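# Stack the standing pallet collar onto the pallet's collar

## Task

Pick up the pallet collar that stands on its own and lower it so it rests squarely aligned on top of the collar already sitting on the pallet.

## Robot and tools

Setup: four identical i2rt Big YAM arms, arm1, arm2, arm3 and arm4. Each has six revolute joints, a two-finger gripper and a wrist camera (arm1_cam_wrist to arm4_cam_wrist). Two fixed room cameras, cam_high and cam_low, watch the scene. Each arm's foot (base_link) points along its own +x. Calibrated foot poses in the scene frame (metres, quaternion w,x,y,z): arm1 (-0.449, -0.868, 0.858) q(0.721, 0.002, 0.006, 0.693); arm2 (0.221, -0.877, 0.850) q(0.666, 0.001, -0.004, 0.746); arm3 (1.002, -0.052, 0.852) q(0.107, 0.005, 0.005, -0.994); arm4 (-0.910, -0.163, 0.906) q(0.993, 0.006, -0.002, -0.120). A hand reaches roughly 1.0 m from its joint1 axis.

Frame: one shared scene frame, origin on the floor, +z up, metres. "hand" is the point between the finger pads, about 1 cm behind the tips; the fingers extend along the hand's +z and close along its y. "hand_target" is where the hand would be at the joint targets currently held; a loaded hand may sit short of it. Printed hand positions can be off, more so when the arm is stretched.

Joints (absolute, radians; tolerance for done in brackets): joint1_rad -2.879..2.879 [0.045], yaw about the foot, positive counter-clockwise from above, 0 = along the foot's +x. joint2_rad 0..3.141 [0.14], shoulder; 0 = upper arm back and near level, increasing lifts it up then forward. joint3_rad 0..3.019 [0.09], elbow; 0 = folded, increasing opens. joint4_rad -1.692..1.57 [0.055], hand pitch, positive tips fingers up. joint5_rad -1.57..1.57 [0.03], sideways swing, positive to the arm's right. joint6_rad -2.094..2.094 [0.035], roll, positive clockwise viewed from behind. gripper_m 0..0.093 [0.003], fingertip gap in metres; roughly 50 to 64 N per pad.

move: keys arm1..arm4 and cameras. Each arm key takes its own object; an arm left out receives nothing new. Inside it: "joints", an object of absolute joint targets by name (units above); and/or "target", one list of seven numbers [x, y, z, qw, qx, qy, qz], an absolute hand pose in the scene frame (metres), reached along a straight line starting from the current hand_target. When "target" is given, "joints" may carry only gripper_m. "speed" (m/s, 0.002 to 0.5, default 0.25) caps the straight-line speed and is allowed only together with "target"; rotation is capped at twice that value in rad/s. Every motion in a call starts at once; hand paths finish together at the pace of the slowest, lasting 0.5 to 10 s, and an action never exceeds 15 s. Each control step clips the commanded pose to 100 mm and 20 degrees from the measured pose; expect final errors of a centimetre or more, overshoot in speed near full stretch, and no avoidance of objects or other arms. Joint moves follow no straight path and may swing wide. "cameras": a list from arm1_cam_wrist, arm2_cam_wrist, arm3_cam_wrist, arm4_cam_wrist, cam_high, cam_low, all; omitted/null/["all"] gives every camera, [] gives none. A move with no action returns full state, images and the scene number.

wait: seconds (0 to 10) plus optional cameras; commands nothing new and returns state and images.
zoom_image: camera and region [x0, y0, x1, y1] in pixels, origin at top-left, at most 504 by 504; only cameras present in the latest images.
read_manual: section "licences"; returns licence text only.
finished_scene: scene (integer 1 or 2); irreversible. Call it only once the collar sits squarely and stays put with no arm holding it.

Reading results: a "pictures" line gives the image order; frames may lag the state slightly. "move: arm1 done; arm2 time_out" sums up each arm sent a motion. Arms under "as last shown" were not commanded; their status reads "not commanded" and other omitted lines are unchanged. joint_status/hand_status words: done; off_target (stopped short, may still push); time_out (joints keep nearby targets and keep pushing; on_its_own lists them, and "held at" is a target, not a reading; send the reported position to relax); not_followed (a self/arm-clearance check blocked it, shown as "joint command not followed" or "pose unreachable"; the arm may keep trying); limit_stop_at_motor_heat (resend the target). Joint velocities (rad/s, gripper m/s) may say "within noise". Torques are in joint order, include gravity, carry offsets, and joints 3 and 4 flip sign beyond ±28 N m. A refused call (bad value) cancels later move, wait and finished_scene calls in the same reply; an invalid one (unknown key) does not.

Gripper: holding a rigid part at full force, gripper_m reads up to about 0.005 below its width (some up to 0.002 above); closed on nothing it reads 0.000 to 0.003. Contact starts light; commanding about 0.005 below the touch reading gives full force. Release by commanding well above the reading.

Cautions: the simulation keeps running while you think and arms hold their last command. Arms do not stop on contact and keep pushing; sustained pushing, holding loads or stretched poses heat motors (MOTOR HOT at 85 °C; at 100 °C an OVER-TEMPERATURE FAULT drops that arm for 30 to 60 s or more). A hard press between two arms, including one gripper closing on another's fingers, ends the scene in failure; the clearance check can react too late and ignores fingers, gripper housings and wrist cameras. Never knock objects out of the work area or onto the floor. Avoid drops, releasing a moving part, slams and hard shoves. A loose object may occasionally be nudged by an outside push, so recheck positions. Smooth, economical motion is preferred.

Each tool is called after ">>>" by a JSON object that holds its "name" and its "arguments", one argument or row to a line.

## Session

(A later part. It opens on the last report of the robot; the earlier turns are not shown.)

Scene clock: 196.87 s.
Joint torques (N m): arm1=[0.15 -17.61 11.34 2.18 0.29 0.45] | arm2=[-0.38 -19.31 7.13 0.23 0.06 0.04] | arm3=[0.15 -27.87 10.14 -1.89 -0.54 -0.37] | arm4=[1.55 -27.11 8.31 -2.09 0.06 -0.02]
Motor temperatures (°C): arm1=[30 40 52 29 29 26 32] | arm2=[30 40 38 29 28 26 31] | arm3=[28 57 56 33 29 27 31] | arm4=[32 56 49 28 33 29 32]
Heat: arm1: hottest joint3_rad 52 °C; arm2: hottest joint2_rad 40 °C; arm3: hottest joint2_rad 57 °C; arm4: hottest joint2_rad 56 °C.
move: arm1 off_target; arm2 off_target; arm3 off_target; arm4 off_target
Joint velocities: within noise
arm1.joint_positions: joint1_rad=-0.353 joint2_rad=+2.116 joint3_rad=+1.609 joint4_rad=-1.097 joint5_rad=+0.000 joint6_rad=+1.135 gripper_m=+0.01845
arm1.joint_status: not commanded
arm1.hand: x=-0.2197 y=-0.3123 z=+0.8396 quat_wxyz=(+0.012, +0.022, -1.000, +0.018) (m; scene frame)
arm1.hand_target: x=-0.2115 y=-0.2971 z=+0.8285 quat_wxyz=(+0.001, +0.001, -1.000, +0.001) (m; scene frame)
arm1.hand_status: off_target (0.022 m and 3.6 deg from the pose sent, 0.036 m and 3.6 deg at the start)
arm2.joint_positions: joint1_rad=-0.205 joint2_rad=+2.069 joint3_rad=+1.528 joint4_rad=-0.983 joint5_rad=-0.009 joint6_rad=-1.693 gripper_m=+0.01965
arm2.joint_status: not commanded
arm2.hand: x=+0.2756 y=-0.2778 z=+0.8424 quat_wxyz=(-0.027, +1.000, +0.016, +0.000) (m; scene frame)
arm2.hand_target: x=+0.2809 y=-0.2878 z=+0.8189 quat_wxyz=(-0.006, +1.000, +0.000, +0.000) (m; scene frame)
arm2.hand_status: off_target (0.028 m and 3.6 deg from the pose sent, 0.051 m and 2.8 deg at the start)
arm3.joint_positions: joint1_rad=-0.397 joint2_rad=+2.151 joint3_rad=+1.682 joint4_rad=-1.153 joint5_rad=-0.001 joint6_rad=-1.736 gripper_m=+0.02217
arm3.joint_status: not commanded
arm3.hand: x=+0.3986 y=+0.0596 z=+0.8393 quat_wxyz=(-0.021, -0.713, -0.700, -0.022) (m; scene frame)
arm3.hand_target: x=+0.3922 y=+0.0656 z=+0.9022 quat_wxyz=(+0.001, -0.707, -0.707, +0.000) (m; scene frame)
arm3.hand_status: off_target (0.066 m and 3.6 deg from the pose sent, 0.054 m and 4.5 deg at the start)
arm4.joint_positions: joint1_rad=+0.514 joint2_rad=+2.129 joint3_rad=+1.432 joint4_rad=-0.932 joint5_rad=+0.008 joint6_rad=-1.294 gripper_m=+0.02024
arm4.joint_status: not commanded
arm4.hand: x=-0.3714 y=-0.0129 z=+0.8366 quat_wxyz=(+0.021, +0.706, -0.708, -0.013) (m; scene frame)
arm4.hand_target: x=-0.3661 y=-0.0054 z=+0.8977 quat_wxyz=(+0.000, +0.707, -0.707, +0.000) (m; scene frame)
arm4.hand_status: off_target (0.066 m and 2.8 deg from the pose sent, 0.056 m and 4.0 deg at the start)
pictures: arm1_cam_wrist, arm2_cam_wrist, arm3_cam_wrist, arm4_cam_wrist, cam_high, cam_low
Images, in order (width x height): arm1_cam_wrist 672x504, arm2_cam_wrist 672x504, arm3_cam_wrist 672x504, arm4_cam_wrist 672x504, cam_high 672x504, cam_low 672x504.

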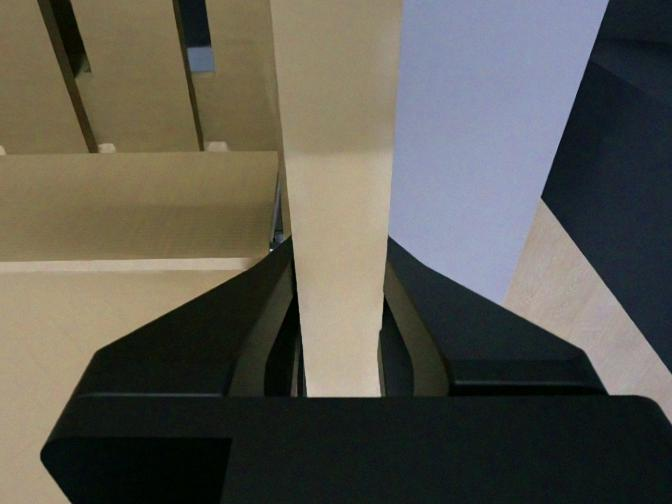

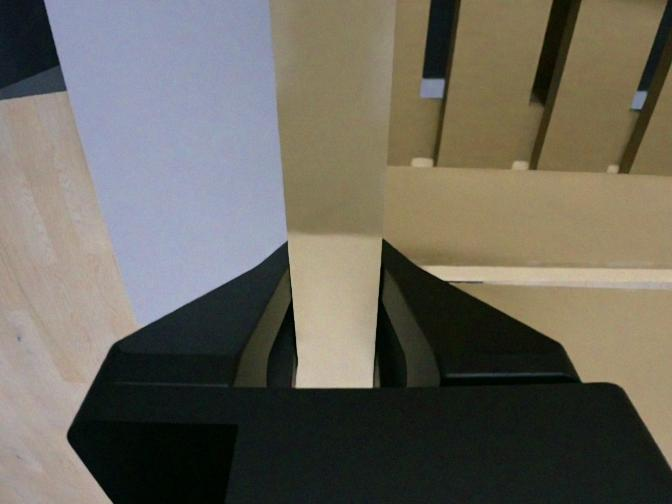

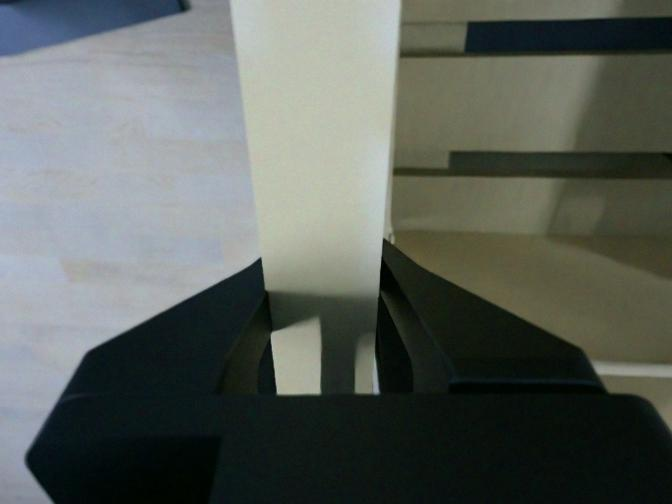

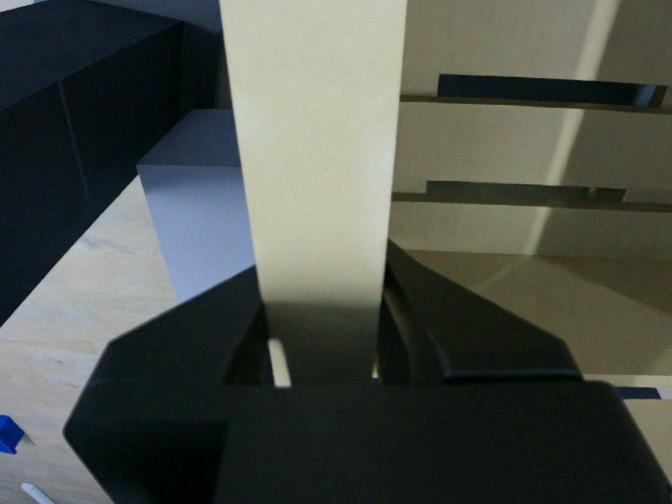

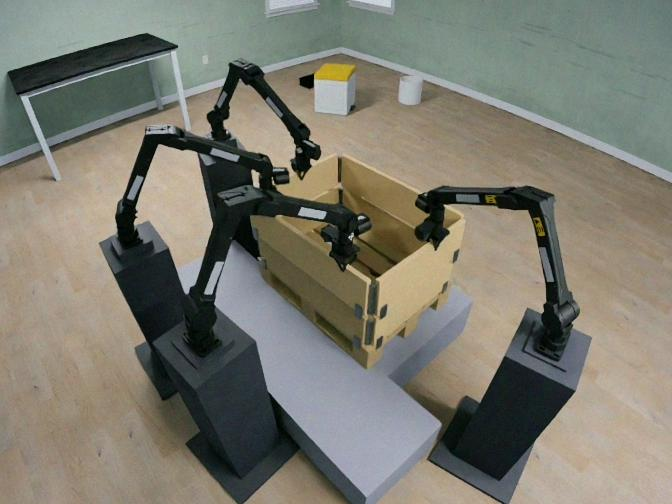

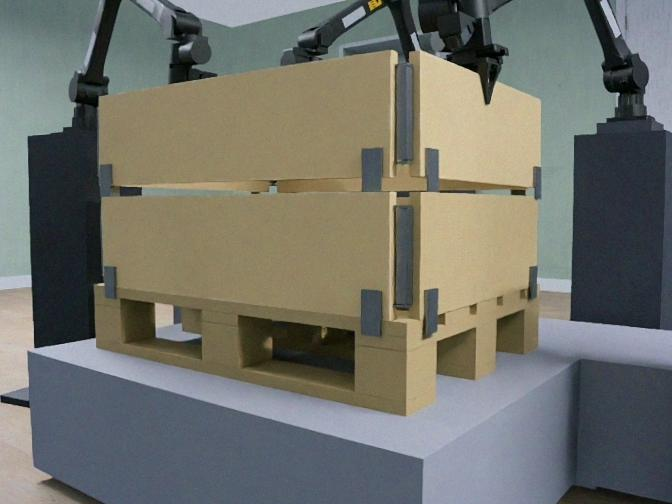

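>>> {"name": "move", "arguments": {
  "arm1": {"target":[-0.211,-0.274,0.845,0,0,1,0],"speed":0.03},
  "arm2": {"target":[0.281,-0.262,0.842,0,1,0.0,0],"speed":0.03},
  "arm3": {"target":[0.391,0.094,0.942,0,0.7071,0.7071,0],"speed":0.03},
  "arm4": {"target":[-0.3655,0.023,0.938,0,-0.7071,0.7071,0],"speed":0.03}
}}

>>> {"name": "zoom_image", "arguments": {
  "camera": "cam_low",
  "region": [350, 20, 600, 360]
}}

>>> {"name": "zoom_image", "arguments": {
  "camera": "cam_low",
  "region": [80, 60, 330, 320]
}}

>>> {"name": "zoom_image", "arguments": {
  "camera": "cam_high",
  "region": [220, 130, 480, 370]
}}

Scene clock: 206.60 s.
Joint torques (N m): arm1=[1.2 -16.85 17.26 0.49 0.24 0.63] | arm2=[-0.15 -20.48 11.9 -1.02 0.06 0.15] | arm3=[-1.55 -30.15 12.89 -3.62 -0.26 -0.58] | arm4=[4.66 -28.92 11.41 -4 -0.3 0.27]
Motor temperatures (°C): arm1=[30 42 51 29 30 27 32] | arm2=[30 39 38 29 28 26 31] | arm3=[27 55 54 32 29 27 31] | arm4=[32 54 48 28 33 29 33]
Heat: arm1: hottest joint3_rad 51 °C; arm2: hottest joint2_rad 39 °C; arm3: hottest joint2_rad 55 °C; arm4: hottest joint2_rad 54 °C.
move: arm1 off_target; arm2 off_target; arm3 off_target; arm4 off_target
Joint velocities: within noise
arm1.joint_positions: joint1_rad=-0.353 joint2_rad=+2.124 joint3_rad=+1.633 joint4_rad=-1.120 joint5_rad=+0.000 joint6_rad=+1.132 gripper_m=+0.01847
arm1.joint_status: not commanded
arm1.hand: x=-0.2183 y=-0.3089 z=+0.8434 quat_wxyz=(+0.014, +0.024, -0.999, +0.021) (m; scene frame)
arm1.hand_target: x=-0.2122 y=-0.2763 z=+0.8461 quat_wxyz=(+0.000, +0.001, -1.000, -0.002) (m; scene frame)
arm1.hand_status: off_target (0.036 m and 4.0 deg from the pose sent, 0.040 m and 3.6 deg at the start)
arm2.joint_positions: joint1_rad=-0.205 joint2_rad=+2.108 joint3_rad=+1.600 joint4_rad=-1.056 joint5_rad=-0.009 joint6_rad=-1.704 gripper_m=+0.01964
arm2.joint_status: not commanded
arm2.hand: x=+0.2763 y=-0.2695 z=+0.8438 quat_wxyz=(-0.008, +1.000, +0.021, -0.002) (m; scene frame)
arm2.hand_target: x=+0.2809 y=-0.2621 z=+0.8419 quat_wxyz=(-0.002, +1.000, +0.001, +0.000) (m; scene frame)
arm2.hand_status: off_target (0.009 m and 2.6 deg from the pose sent, 0.017 m and 3.6 deg at the start)
arm3.joint_positions: joint1_rad=-0.413 joint2_rad=+2.159 joint3_rad=+1.681 joint4_rad=-1.150 joint5_rad=-0.005 joint6_rad=-1.751 gripper_m=+0.02215
arm3.joint_status: not commanded
arm3.hand: x=+0.4012 y=+0.0686 z=+0.8342 quat_wxyz=(-0.025, -0.713, -0.700, -0.021) (m; scene frame)
arm3.hand_target: x=+0.3948 y=+0.0900 z=+0.9251 quat_wxyz=(+0.004, -0.708, -0.706, +0.000) (m; scene frame)
arm3.hand_status: off_target (0.111 m and 3.9 deg from the pose sent, 0.109 m and 3.6 deg at the start; pose on its path clipped on 25 of 66 steps)
arm4.joint_positions: joint1_rad=+0.520 joint2_rad=+2.129 joint3_rad=+1.437 joint4_rad=-0.935 joint5_rad=+0.016 joint6_rad=-1.285 gripper_m=+0.01974
arm4.joint_status: not commanded
arm4.hand: x=-0.3704 y=-0.0104 z=+0.8381 quat_wxyz=(+0.022, +0.705, -0.709, -0.009) (m; scene frame)
arm4.hand_target: x=-0.3672 y=+0.0189 z=+0.9247 quat_wxyz=(-0.003, +0.707, -0.707, +0.001) (m; scene frame)
arm4.hand_status: off_target (0.105 m and 2.7 deg from the pose sent, 0.108 m and 2.8 deg at the start; pose on its path clipped on 25 of 66 steps)
pictures: arm1_cam_wrist, arm2_cam_wrist, arm3_cam_wrist, arm4_cam_wrist, cam_high, cam_low
Images, in order (width x height): arm1_cam_wrist 672x504, arm2_cam_wrist 672x504, arm3_cam_wrist 672x504, arm4_cam_wrist 672x504, cam_high 672x504, cam_low 672x504.

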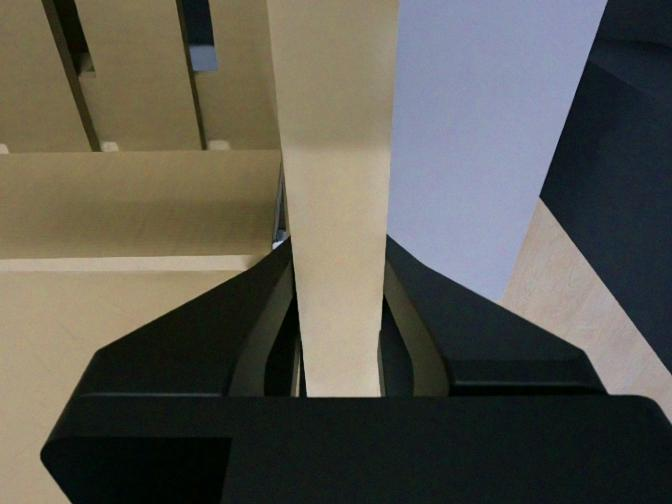

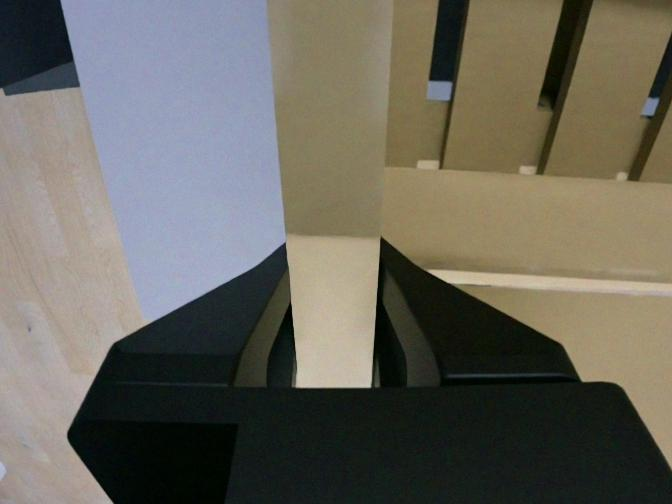

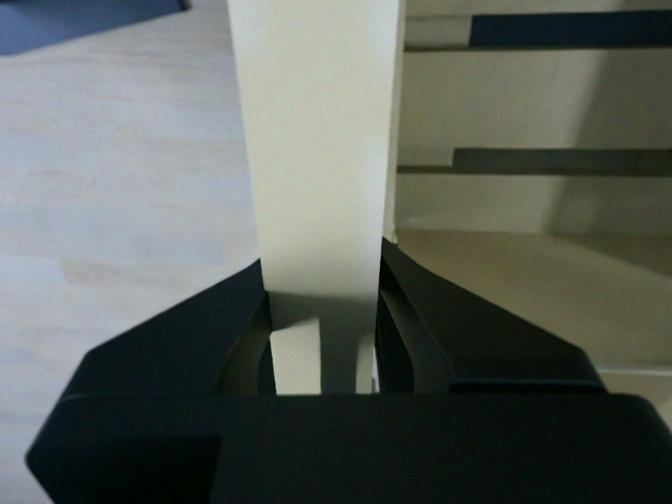

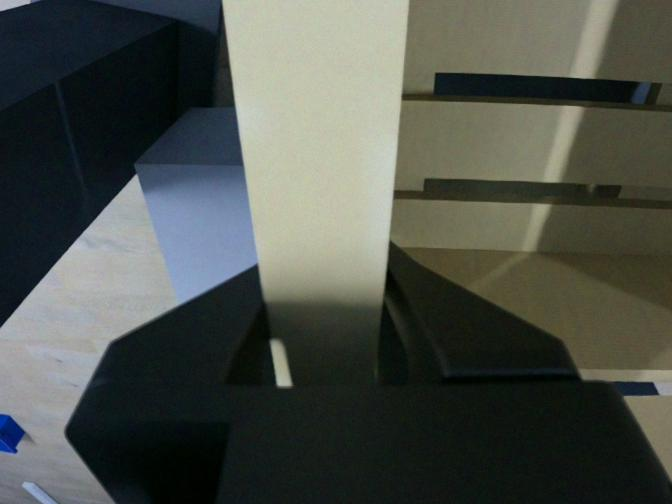

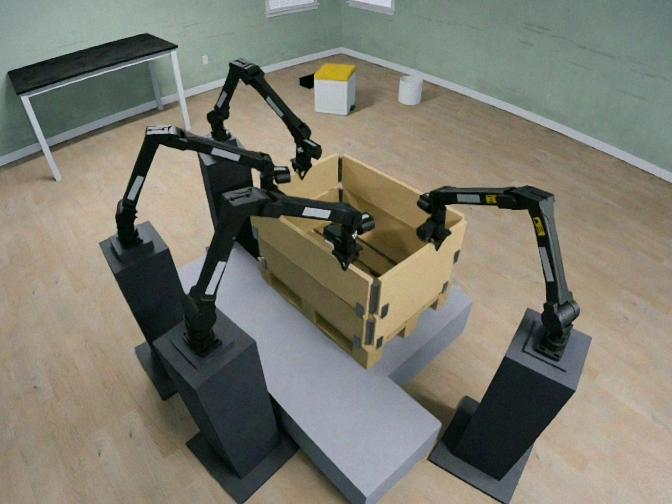

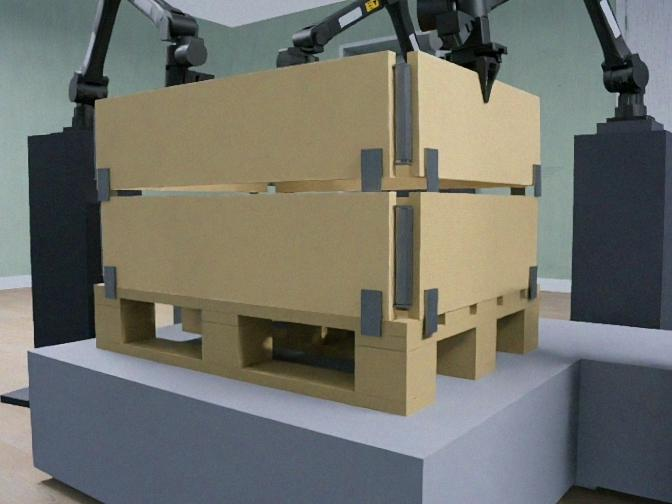

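Scaled by 1.482 from the camera's 672x504 image, which has a finer 960x720 frame.

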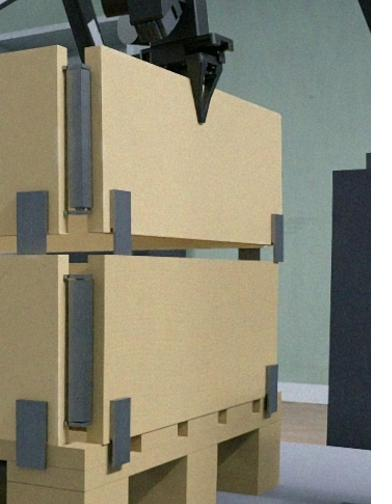

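Scaled by 1.938 from the camera's 672x504 image, which has a finer 960x720 frame.

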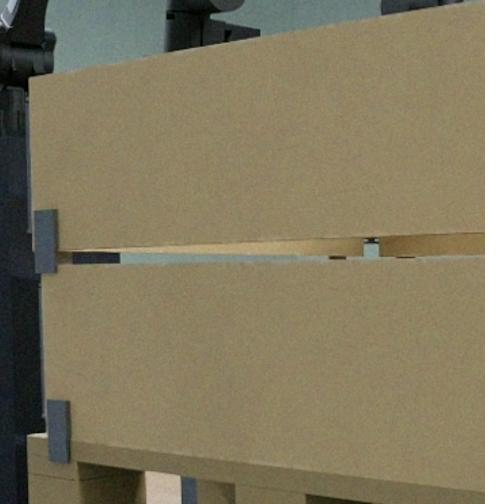

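Scaled by 1.938 from the camera's 672x504 image, which has a finer 960x720 frame.

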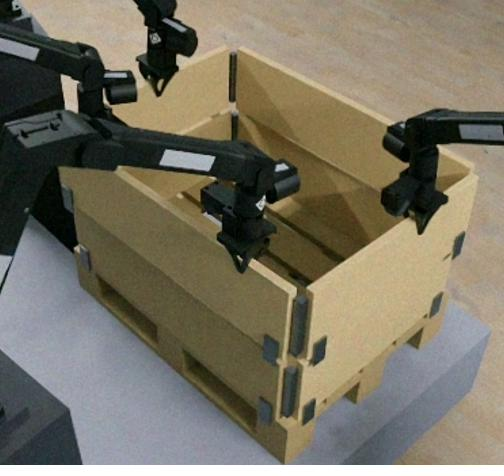

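>>> {"name": "move", "arguments": {
  "arm1": {"target":[-0.212,-0.265,0.895,0,0,1,0],"speed":0.025},
  "arm2": {"target":[0.281,-0.270,0.875,0,1,0.0,0],"speed":0.025},
  "arm3": {"target":[0.392,0.080,1.0,0,0.7071,0.7071,0],"speed":0.025},
  "arm4": {"target":[-0.369,0.045,1.02,0,-0.7071,0.7071,0],"speed":0.025}
}}

>>> {"name": "zoom_image", "arguments": {
  "camera": "cam_low",
  "region": [350, 20, 600, 360]
}}

>>> {"name": "zoom_image", "arguments": {
  "camera": "cam_low",
  "region": [80, 60, 330, 320]
}}

>>> {"name": "zoom_image", "arguments": {
  "camera": "cam_high",
  "region": [220, 130, 480, 370]
}}

Scene clock: 228.60 s.
Joint torques (N m): arm1=[1.44 -21.19 19.19 -0.7 0.22 0.7] | arm2=[-0.21 -25 10.26 -1.94 0.08 0.14] | arm3=[0.38 -31.33 11.37 -3.59 -0.13 -0.35] | arm4=[4.01 -29.45 10.58 -3.96 -0.73 0.15]
Motor temperatures (°C): arm1=[30 41 56 29 29 27 32] | arm2=[30 40 39 29 28 26 31] | arm3=[27 56 54 33 29 27 31] | arm4=[32 52 48 29 32 29 33]
Heat: arm1: hottest joint3_rad 56 °C; arm2: hottest joint2_rad 40 °C; arm3: hottest joint2_rad 56 °C; arm4: hottest joint2_rad 52 °C.
move: arm1 off_target; arm2 off_target; arm3 off_target; arm4 off_target
Joint velocities: within noise
arm1.joint_positions: joint1_rad=-0.350 joint2_rad=+2.134 joint3_rad=+1.685 joint4_rad=-1.194 joint5_rad=-0.002 joint6_rad=+1.132 gripper_m=+0.01847
arm1.joint_status: not commanded
arm1.hand: x=-0.2192 y=-0.3057 z=+0.8556 quat_wxyz=(+0.021, +0.025, -0.999, +0.035) (m; scene frame)
arm1.hand_target: x=-0.2126 y=-0.2664 z=+0.8969 quat_wxyz=(-0.001, +0.001, -1.000, -0.009) (m; scene frame)
arm1.hand_status: off_target (0.057 m and 5.5 deg from the pose sent, 0.068 m and 4.0 deg at the start)
arm2.joint_positions: joint1_rad=-0.205 joint2_rad=+2.103 joint3_rad=+1.617 joint4_rad=-1.088 joint5_rad=-0.012 joint6_rad=-1.704 gripper_m=+0.01964
arm2.joint_status: not commanded
arm2.hand: x=+0.2758 y=-0.2694 z=+0.8523 quat_wxyz=(-0.003, +1.000, +0.021, -0.004) (m; scene frame)
arm2.hand_target: x=+0.2804 y=-0.2700 z=+0.8746 quat_wxyz=(-0.001, +1.000, +0.000, -0.002) (m; scene frame)
arm2.hand_status: off_target (0.023 m and 2.5 deg from the pose sent, 0.032 m and 2.6 deg at the start)
arm3.joint_positions: joint1_rad=-0.416 joint2_rad=+2.159 joint3_rad=+1.681 joint4_rad=-1.150 joint5_rad=-0.016 joint6_rad=-1.754 gripper_m=+0.02217
arm3.joint_status: not commanded
arm3.hand: x=+0.4011 y=+0.0682 z=+0.8342 quat_wxyz=(-0.028, -0.713, -0.700, -0.017) (m; scene frame)
arm3.hand_target: x=+0.3974 y=+0.0741 z=+0.9264 quat_wxyz=(+0.000, -0.707, -0.707, +0.002) (m; scene frame)
arm3.hand_status: off_target (0.166 m and 3.8 deg from the pose sent, 0.166 m and 3.9 deg at the start; pose on its path clipped on 123 of 134 steps)
arm4.joint_positions: joint1_rad=+0.529 joint2_rad=+2.122 joint3_rad=+1.438 joint4_rad=-0.944 joint5_rad=+0.026 joint6_rad=-1.271 gripper_m=+0.01957
arm4.joint_status: not commanded
arm4.hand: x=-0.3715 y=-0.0073 z=+0.8422 quat_wxyz=(+0.025, +0.703, -0.710, -0.004) (m; scene frame)
arm4.hand_target: x=-0.3712 y=+0.0189 z=+0.9291 quat_wxyz=(-0.002, +0.708, -0.706, +0.000) (m; scene frame)
arm4.hand_status: off_target (0.185 m and 3.0 deg from the pose sent, 0.190 m and 2.7 deg at the start; pose on its path clipped on 124 of 134 steps)
pictures: arm1_cam_wrist, arm2_cam_wrist, arm3_cam_wrist, arm4_cam_wrist, cam_high, cam_low
Images, in order (width x height): arm1_cam_wrist 672x504, arm2_cam_wrist 672x504, arm3_cam_wrist 672x504, arm4_cam_wrist 672x504, cam_high 672x504, cam_low 672x504.

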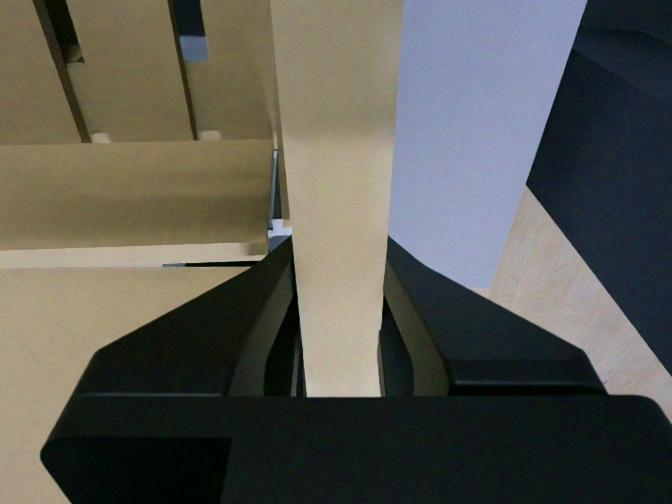

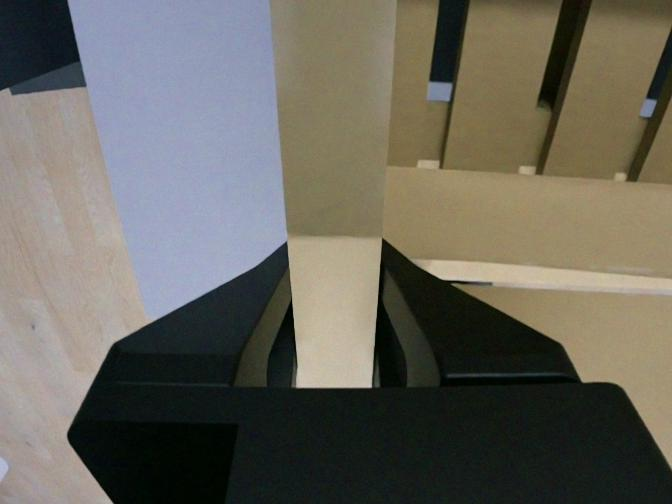

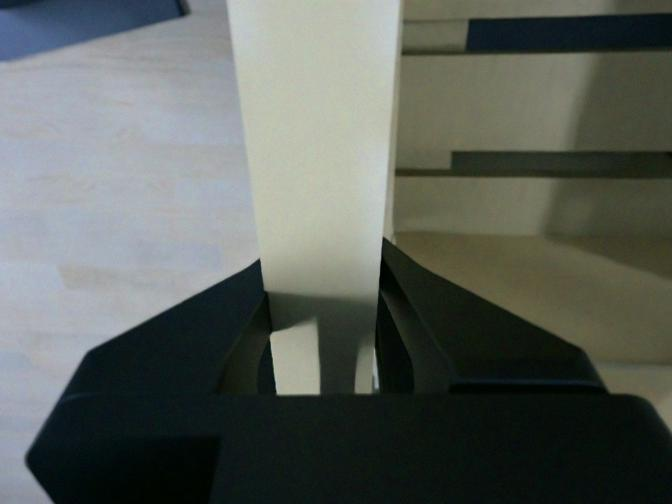

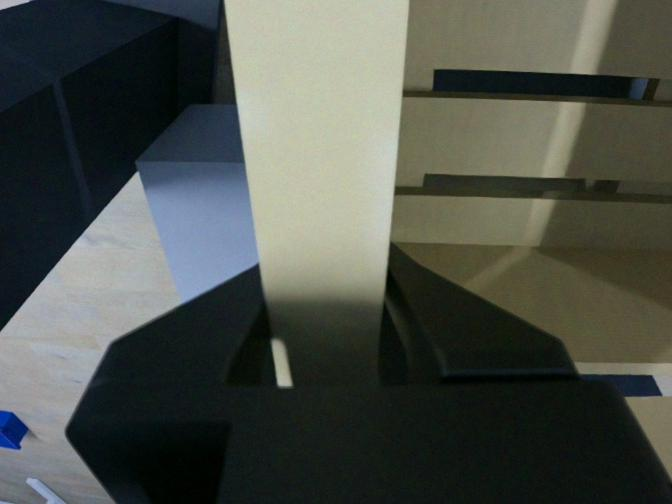

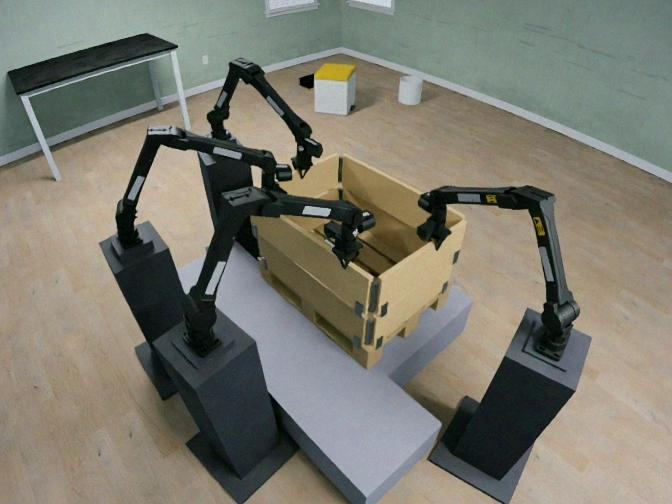

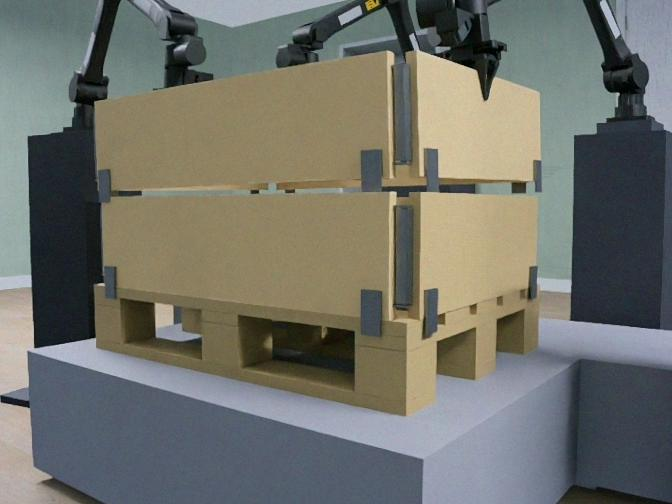

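Scaled by 1.482 from the camera's 672x504 image, which has a finer 960x720 frame.

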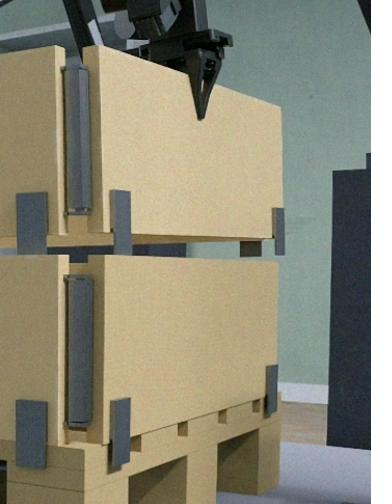

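Scaled by 1.938 from the camera's 672x504 image, which has a finer 960x720 frame.

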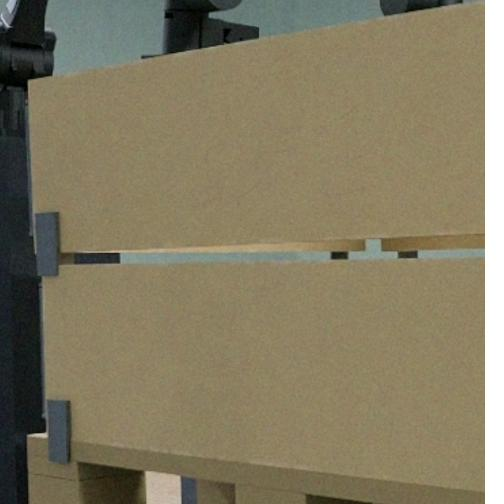

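Scaled by 1.938 from the camera's 672x504 image, which has a finer 960x720 frame.

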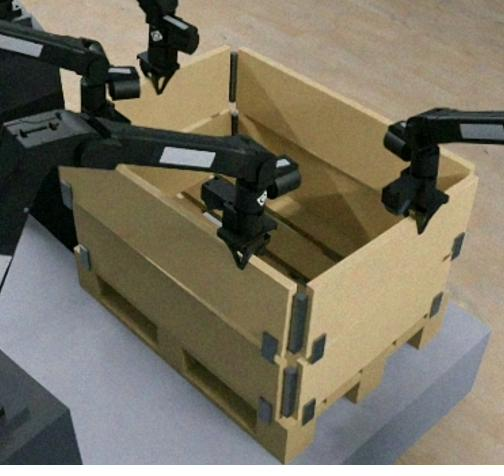

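>>> {"name": "move", "arguments": {
  "arm1": {"target":[-0.225,-0.255,0.915,0,0,1,0],"speed":0.025},
  "arm2": {"target":[0.268,-0.278,0.895,0,1,0,0],"speed":0.025},
  "arm3": {"target":[0.380,0.070,1.03,0,0.7071,0.7071,0],"speed":0.025},
  "arm4": {"target":[-0.395,0.035,1.04,0,-0.7071,0.7071,0],"speed":0.025},
  "cameras": ["cam_high","cam_low"]
}}

>>> {"name": "zoom_image", "arguments": {
  "camera": "cam_low",
  "region": [350, 20, 600, 360]
}}

>>> {"name": "zoom_image", "arguments": {
  "camera": "cam_high",
  "region": [220, 130, 480, 370]
}}

Scene clock: 250.63 s.
Joint torques (N m): arm1=[2.37 -22.07 20.08 -1.05 0.2 0.74] | arm2=[0.26 -27.05 9.02 -2.55 0.21 0.19] | arm3=[1.2 -30.74 12.7 -4 0.12 -0.27] | arm4=[3.25 -30.8 7.54 -3.62 -0.87 -0.01]
Motor temperatures (°C): arm1=[30 42 61 29 29 27 32] | arm2=[30 42 38 29 28 26 31] | arm3=[27 57 53 33 29 27 31] | arm4=[32 51 48 29 33 29 33]
Heat: arm1: hottest joint3_rad 61 °C; arm2: hottest joint2_rad 42 °C; arm3: hottest joint2_rad 57 °C; arm4: hottest joint2_rad 51 °C.
move: arm1 off_target; arm2 off_target; arm3 off_target; arm4 off_target
Joint velocities: within noise
arm1.joint_positions: joint1_rad=-0.335 joint2_rad=+2.136 joint3_rad=+1.716 joint4_rad=-1.249 joint5_rad=-0.002 joint6_rad=+1.150 gripper_m=+0.01849
arm1.joint_status: not commanded
arm1.hand: x=-0.2277 y=-0.3036 z=+0.8657 quat_wxyz=(+0.025, +0.023, -0.998, +0.048) (m; scene frame)
arm1.hand_target: x=-0.2276 y=-0.2607 z=+0.9171 quat_wxyz=(+0.002, +0.001, -1.000, -0.003) (m; scene frame)
arm1.hand_status: off_target (0.069 m and 6.7 deg from the pose sent, 0.078 m and 5.5 deg at the start)
arm2.joint_positions: joint1_rad=-0.191 joint2_rad=+2.087 joint3_rad=+1.617 joint4_rad=-1.099 joint5_rad=-0.012 joint6_rad=-1.689 gripper_m=+0.01963
arm2.joint_status: not commanded
arm2.hand: x=+0.2674 y=-0.2694 z=+0.8619 quat_wxyz=(-0.006, +1.000, +0.020, -0.004) (m; scene frame)
arm2.hand_target: x=+0.2679 y=-0.2776 z=+0.8936 quat_wxyz=(-0.001, +1.000, +0.000, +0.000) (m; scene frame)
arm2.hand_status: off_target (0.034 m and 2.4 deg from the pose sent, 0.044 m and 2.5 deg at the start)
arm3.joint_positions: joint1_rad=-0.416 joint2_rad=+2.159 joint3_rad=+1.691 joint4_rad=-1.153 joint5_rad=-0.024 joint6_rad=-1.749 gripper_m=+0.02211
arm3.joint_status: not commanded
arm3.hand: x=+0.3974 y=+0.0675 z=+0.8374 quat_wxyz=(-0.027, -0.715, -0.698, -0.011) (m; scene frame)
arm3.hand_target: x=+0.3907 y=+0.0679 z=+0.9303 quat_wxyz=(+0.000, -0.707, -0.707, +0.003) (m; scene frame)
arm3.hand_status: off_target (0.193 m and 3.6 deg from the pose sent, 0.197 m and 3.8 deg at the start; pose on its path clipped on 142 of 152 steps)
arm4.joint_positions: joint1_rad=+0.536 joint2_rad=+2.108 joint3_rad=+1.428 joint4_rad=-0.947 joint5_rad=+0.029 joint6_rad=-1.246 gripper_m=+0.01956
arm4.joint_status: not commanded
arm4.hand: x=-0.3752 y=-0.0048 z=+0.8470 quat_wxyz=(+0.025, +0.697, -0.716, -0.002) (m; scene frame)
arm4.hand_target: x=-0.3843 y=+0.0139 z=+0.9328 quat_wxyz=(-0.001, +0.705, -0.709, -0.001) (m; scene frame)
arm4.hand_status: off_target (0.198 m and 3.3 deg from the pose sent, 0.204 m and 3.0 deg at the start; pose on its path clipped on 141 of 152 steps)
pictures: cam_high, cam_low
Images, in order (width x height): cam_high 672x504, cam_low 672x504.

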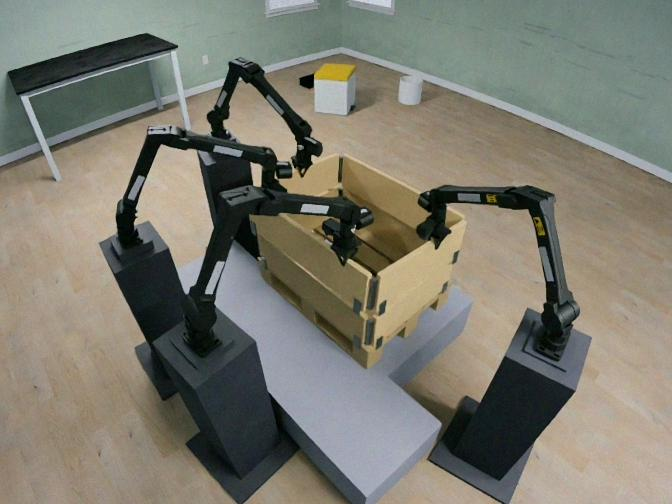

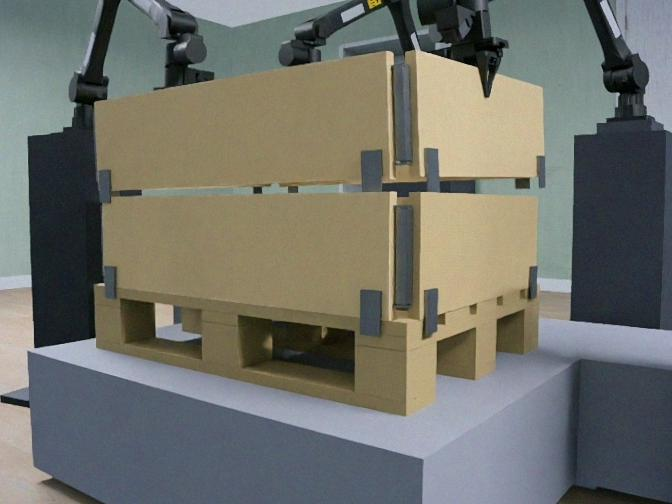

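Scaled by 1.482 from the camera's 672x504 image, which has a finer 960x720 frame.

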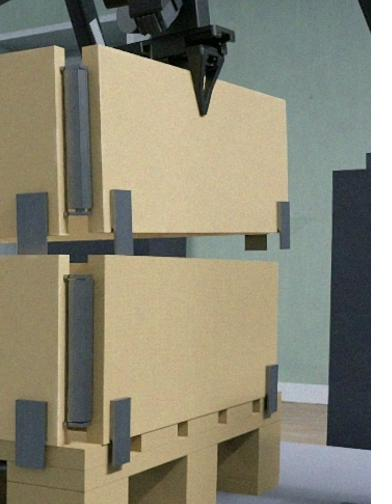

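Scaled by 1.938 from the camera's 672x504 image, which has a finer 960x720 frame.

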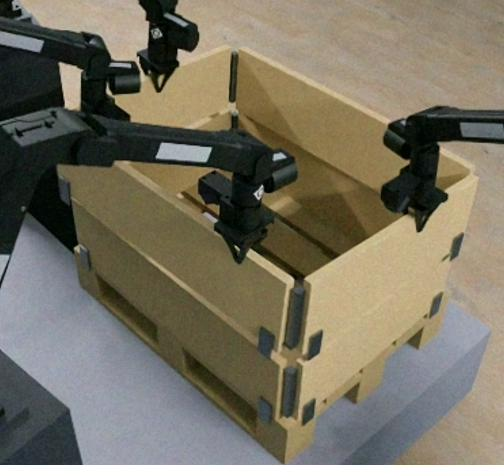

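>>> {"name": "move", "arguments": {
  "arm1": {"target":[-0.225,-0.225,0.91,0,0,1,0],"speed":0.025},
  "arm2": {"target":[0.268,-0.278,0.890,0,1,0,0],"speed":0.025},
  "arm3": {"target":[0.345,0.065,0.935,0,0.7071,0.7071,0],"speed":0.025},
  "arm4": {"target":[-0.380,0.030,0.935,0,-0.7071,0.7071,0],"speed":0.025},
  "cameras": ["cam_high","cam_low"]
}}

>>> {"name": "zoom_image", "arguments": {
  "camera": "cam_low",
  "region": [350, 20, 600, 360]
}}

>>> {"name": "zoom_image", "arguments": {
  "camera": "cam_low",
  "region": [80, 60, 330, 320]
}}

>>> {"name": "zoom_image", "arguments": {
  "camera": "cam_high",
  "region": [220, 130, 480, 370]
}}

Scene clock: 264.50 s.
Joint torques (N m): arm1=[2.73 -20.54 23.34 0.81 0.09 0.69] | arm2=[-0.32 -26.29 8.49 -2.18 0.25 0.12] | arm3=[2.37 -27.58 17.55 -2.56 0.23 -0.16] | arm4=[4.37 -28.81 9.59 -3.15 -1.04 -0.02]
Motor temperatures (°C): arm1=[30 45 61 29 29 27 32] | arm2=[30 43 38 29 28 26 31] | arm3=[27 58 57 33 28 27 31] | arm4=[32 51 48 29 33 29 33]
Heat: arm1: hottest joint3_rad 61 °C; arm2: hottest joint2_rad 43 °C; arm3: hottest joint2_rad 58 °C; arm4: hottest joint2_rad 51 °C.
move: arm1 off_target; arm2 off_target; arm3 off_target; arm4 off_target
Joint velocities: within noise
arm1.joint_positions: joint1_rad=-0.325 joint2_rad=+2.180 joint3_rad=+1.793 joint4_rad=-1.349 joint5_rad=-0.002 joint6_rad=+1.173 gripper_m=+0.01921
arm1.joint_status: not commanded
arm1.hand: x=-0.2331 y=-0.3003 z=+0.8680 quat_wxyz=(+0.037, +0.017, -0.996, +0.079) (m; scene frame)
arm1.hand_target: x=-0.2304 y=-0.2373 z=+0.9157 quat_wxyz=(+0.005, +0.001, -1.000, +0.001) (m; scene frame)
arm1.hand_status: off_target (0.087 m and 10.1 deg from the pose sent, 0.090 m and 6.7 deg at the start)
arm2.joint_positions: joint1_rad=-0.182 joint2_rad=+2.084 joint3_rad=+1.619 joint4_rad=-1.099 joint5_rad=-0.012 joint6_rad=-1.681 gripper_m=+0.01963
arm2.joint_status: not commanded
arm2.hand: x=+0.2621 y=-0.2677 z=+0.8644 quat_wxyz=(-0.008, +1.000, +0.021, -0.004) (m; scene frame)
arm2.hand_target: x=+0.2680 y=-0.2776 z=+0.8890 quat_wxyz=(+0.000, +1.000, +0.001, +0.000) (m; scene frame)
arm2.hand_status: off_target (0.028 m and 2.6 deg from the pose sent, 0.029 m and 2.4 deg at the start)
arm3.joint_positions: joint1_rad=-0.412 joint2_rad=+2.209 joint3_rad=+1.780 joint4_rad=-1.252 joint5_rad=-0.024 joint6_rad=-1.743 gripper_m=+0.02398
arm3.joint_status: not commanded
arm3.hand: x=+0.3913 y=+0.0663 z=+0.8388 quat_wxyz=(-0.051, -0.715, -0.696, -0.028) (m; scene frame)
arm3.hand_target: x=+0.3561 y=+0.0632 z=+0.9281 quat_wxyz=(+0.001, -0.708, -0.707, +0.002) (m; scene frame)
arm3.hand_status: off_target (0.107 m and 6.8 deg from the pose sent, 0.111 m and 3.6 deg at the start; pose on its path clipped on 35 of 73 steps)
arm4.joint_positions: joint1_rad=+0.545 joint2_rad=+2.107 joint3_rad=+1.427 joint4_rad=-0.958 joint5_rad=+0.034 joint6_rad=-1.236 gripper_m=+0.01956
arm4.joint_status: not commanded
arm4.hand: x=-0.3792 y=-0.0018 z=+0.8473 quat_wxyz=(+0.031, +0.697, -0.717, -0.002) (m; scene frame)
arm4.hand_target: x=-0.3812 y=+0.0278 z=+0.9269 quat_wxyz=(-0.001, +0.709, -0.705, -0.001) (m; scene frame)
arm4.hand_status: off_target (0.093 m and 3.9 deg from the pose sent, 0.095 m and 3.3 deg at the start)
pictures: cam_high, cam_low
Images, in order (width x height): cam_high 672x504, cam_low 672x504.

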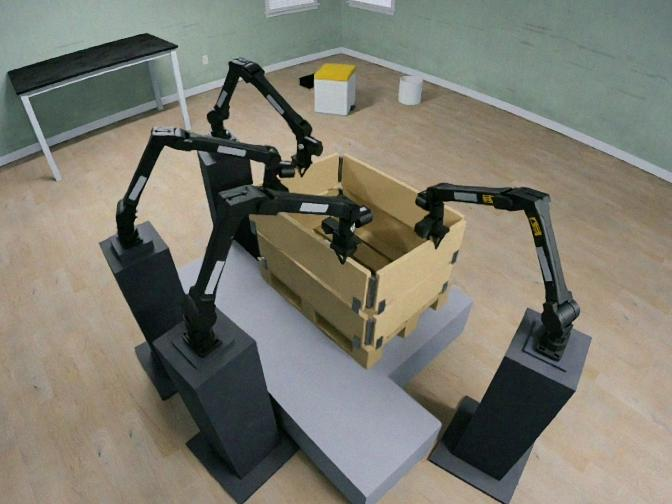

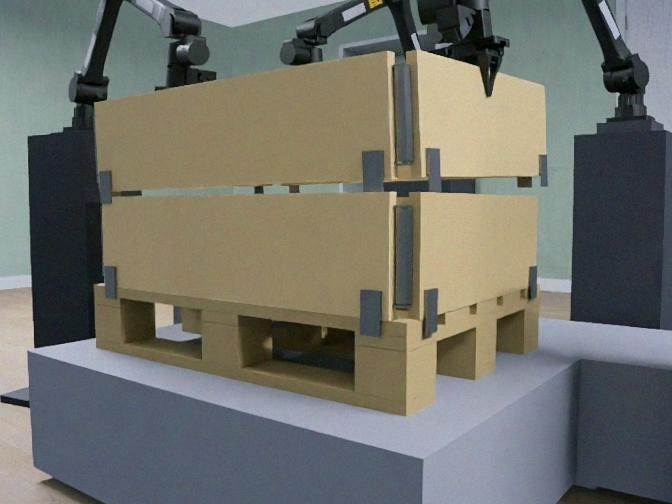

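Scaled by 1.482 from the camera's 672x504 image, which has a finer 960x720 frame.

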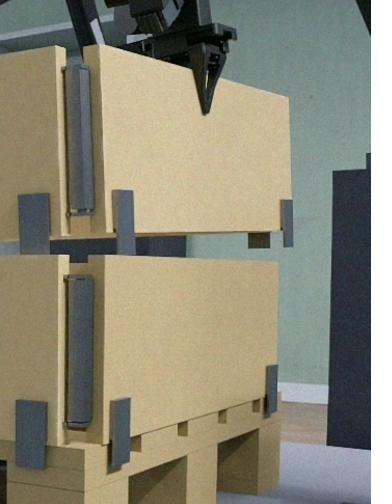

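Scaled by 1.938 from the camera's 672x504 image, which has a finer 960x720 frame.

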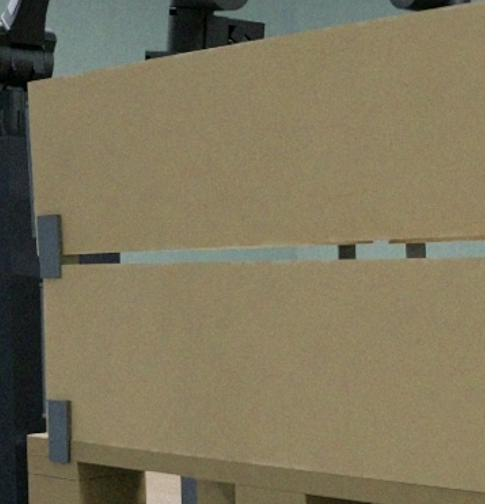

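Scaled by 1.938 from the camera's 672x504 image, which has a finer 960x720 frame.

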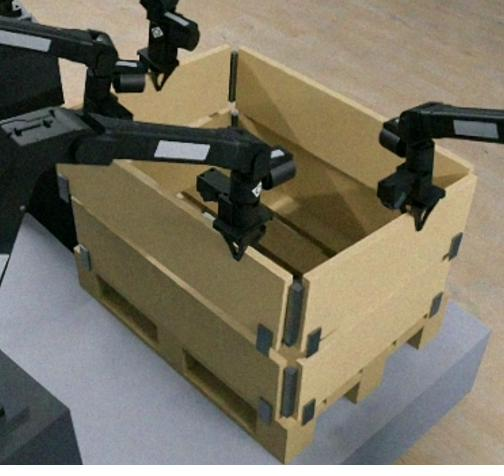

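>>> {"name": "move", "arguments": {
  "arm1": {"target":[-0.225,-0.235,0.96,0,0,1,0],"speed":0.015},
  "arm2": {"target":[0.268,-0.278,0.925,0,1,0,0],"speed":0.015},
  "arm3": {"target":[0.350,0.065,1.06,0,0.7071,0.7071,0],"speed":0.015},
  "arm4": {"target":[-0.375,0.035,1.06,0,-0.7071,0.7071,0],"speed":0.015},
  "cameras": ["cam_high","cam_low"]
}}

>>> {"name": "zoom_image", "arguments": {
  "camera": "cam_low",
  "region": [350, 20, 600, 360]
}}

>>> {"name": "zoom_image", "arguments": {
  "camera": "cam_low",
  "region": [80, 60, 330, 320]
}}

>>> {"name": "zoom_image", "arguments": {
  "camera": "cam_high",
  "region": [220, 130, 480, 370]
}}

Scene clock: 282.20 s.
Joint torques (N m): arm1=[2.02 -25.88 21.61 -0.51 0.14 0.59] | arm2=[-0.56 -29.22 9.55 -3.41 0.21 0.11] | arm3=[1.85 -32.15 11.18 -1.84 0.32 -0.2] | arm4=[1.9 -30.04 9.88 -3.66 -1.13 -0.19]
Motor temperatures (°C): arm1=[30 44 63 29 29 27 32] | arm2=[30 41 38 29 28 26 32] | arm3=[27 59 57 33 28 27 31] | arm4=[32 54 47 29 34 29 33]
Heat: arm1: hottest joint3_rad 63 °C; arm2: hottest joint2_rad 41 °C; arm3: hottest joint2_rad 59 °C; arm4: hottest joint2_rad 54 °C.
move: arm1 off_target; arm2 off_target; arm3 off_target; arm4 off_target
Joint velocities: within noise
arm1.joint_positions: joint1_rad=-0.322 joint2_rad=+2.179 joint3_rad=+1.815 joint4_rad=-1.379 joint5_rad=-0.002 joint6_rad=+1.176 gripper_m=+0.01921
arm1.joint_status: not commanded
arm1.hand: x=-0.2342 y=-0.2987 z=+0.8766 quat_wxyz=(+0.038, +0.017, -0.996, +0.082) (m; scene frame)
arm1.hand_target: x=-0.2296 y=-0.2488 z=+0.9585 quat_wxyz=(+0.003, +0.001, -1.000, -0.003) (m; scene frame)
arm1.hand_status: off_target (0.105 m and 10.6 deg from the pose sent, 0.113 m and 10.1 deg at the start; pose on its path clipped on 59 of 282 steps)
arm2.joint_positions: joint1_rad=-0.181 joint2_rad=+2.084 joint3_rad=+1.648 joint4_rad=-1.137 joint5_rad=-0.012 joint6_rad=-1.678 gripper_m=+0.01963
arm2.joint_status: not commanded
arm2.hand: x=+0.2610 y=-0.2655 z=+0.8742 quat_wxyz=(-0.003, +1.000, +0.020, -0.004) (m; scene frame)
arm2.hand_target: x=+0.2677 y=-0.2769 z=+0.9219 quat_wxyz=(-0.002, +1.000, +0.000, +0.000) (m; scene frame)
arm2.hand_status: off_target (0.053 m and 2.4 deg from the pose sent, 0.062 m and 2.6 deg at the start)
arm3.joint_positions: joint1_rad=-0.412 joint2_rad=+2.206 joint3_rad=+1.783 joint4_rad=-1.255 joint5_rad=-0.024 joint6_rad=-1.751 gripper_m=+0.02416
arm3.joint_status: not commanded
arm3.hand: x=+0.3905 y=+0.0665 z=+0.8415 quat_wxyz=(-0.050, -0.713, -0.699, -0.027) (m; scene frame)
arm3.hand_target: x=+0.3760 y=+0.0652 z=+0.9346 quat_wxyz=(+0.001, -0.706, -0.708, +0.000) (m; scene frame)
arm3.hand_status: off_target (0.222 m and 6.6 deg from the pose sent, 0.225 m and 6.8 deg at the start; pose on its path clipped on 274 of 282 steps)
arm4.joint_positions: joint1_rad=+0.550 joint2_rad=+2.101 joint3_rad=+1.427 joint4_rad=-0.965 joint5_rad=+0.039 joint6_rad=-1.228 gripper_m=+0.01956
arm4.joint_status: not commanded
arm4.hand: x=-0.3803 y=-0.0003 z=+0.8511 quat_wxyz=(+0.033, +0.696, -0.718, +0.000) (m; scene frame)
arm4.hand_target: x=-0.3785 y=+0.0150 z=+0.9400 quat_wxyz=(-0.002, +0.705, -0.710, +0.001) (m; scene frame)
arm4.hand_status: off_target (0.212 m and 4.2 deg from the pose sent, 0.216 m and 3.9 deg at the start; pose on its path clipped on 250 of 282 steps)
pictures: cam_high, cam_low
Images, in order (width x height): cam_high 672x504, cam_low 672x504.

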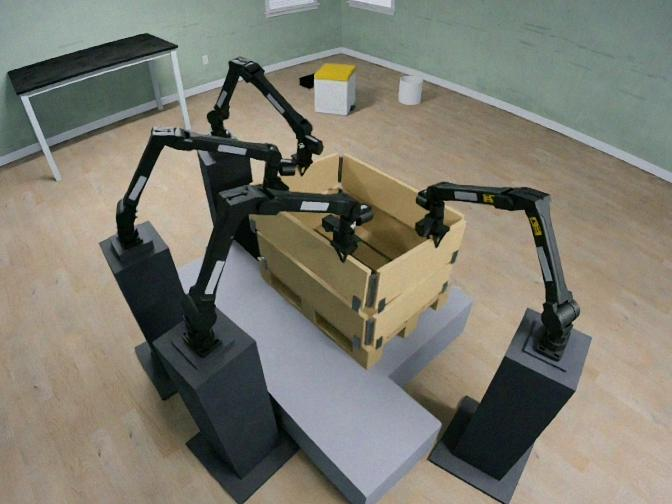

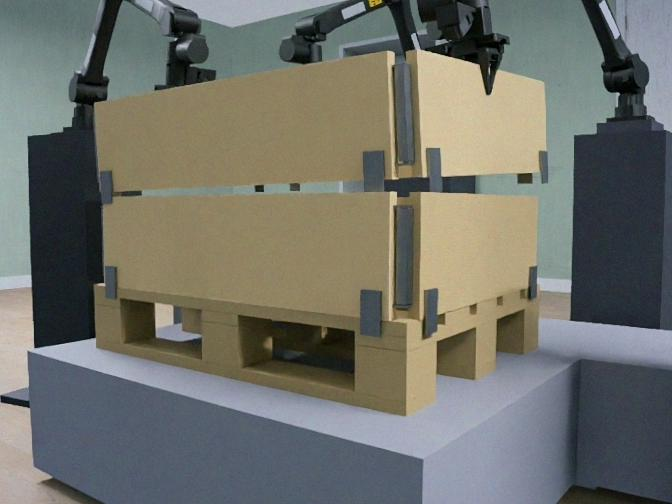

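Scaled by 1.482 from the camera's 672x504 image, which has a finer 960x720 frame.

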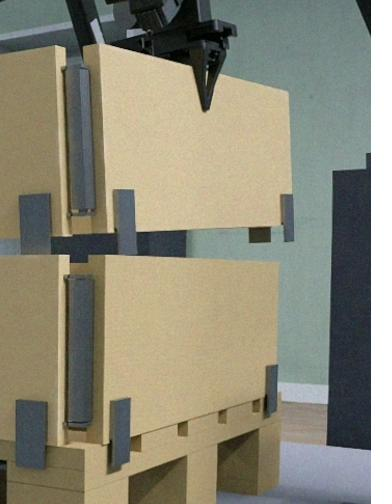

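Scaled by 1.938 from the camera's 672x504 image, which has a finer 960x720 frame.

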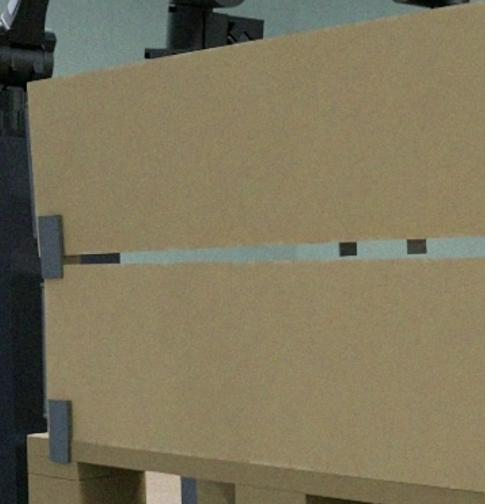

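Scaled by 1.938 from the camera's 672x504 image, which has a finer 960x720 frame.

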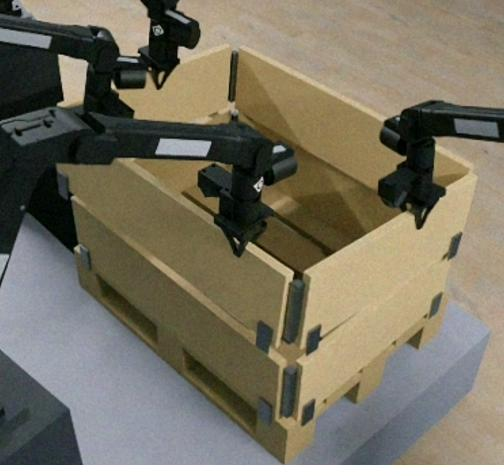

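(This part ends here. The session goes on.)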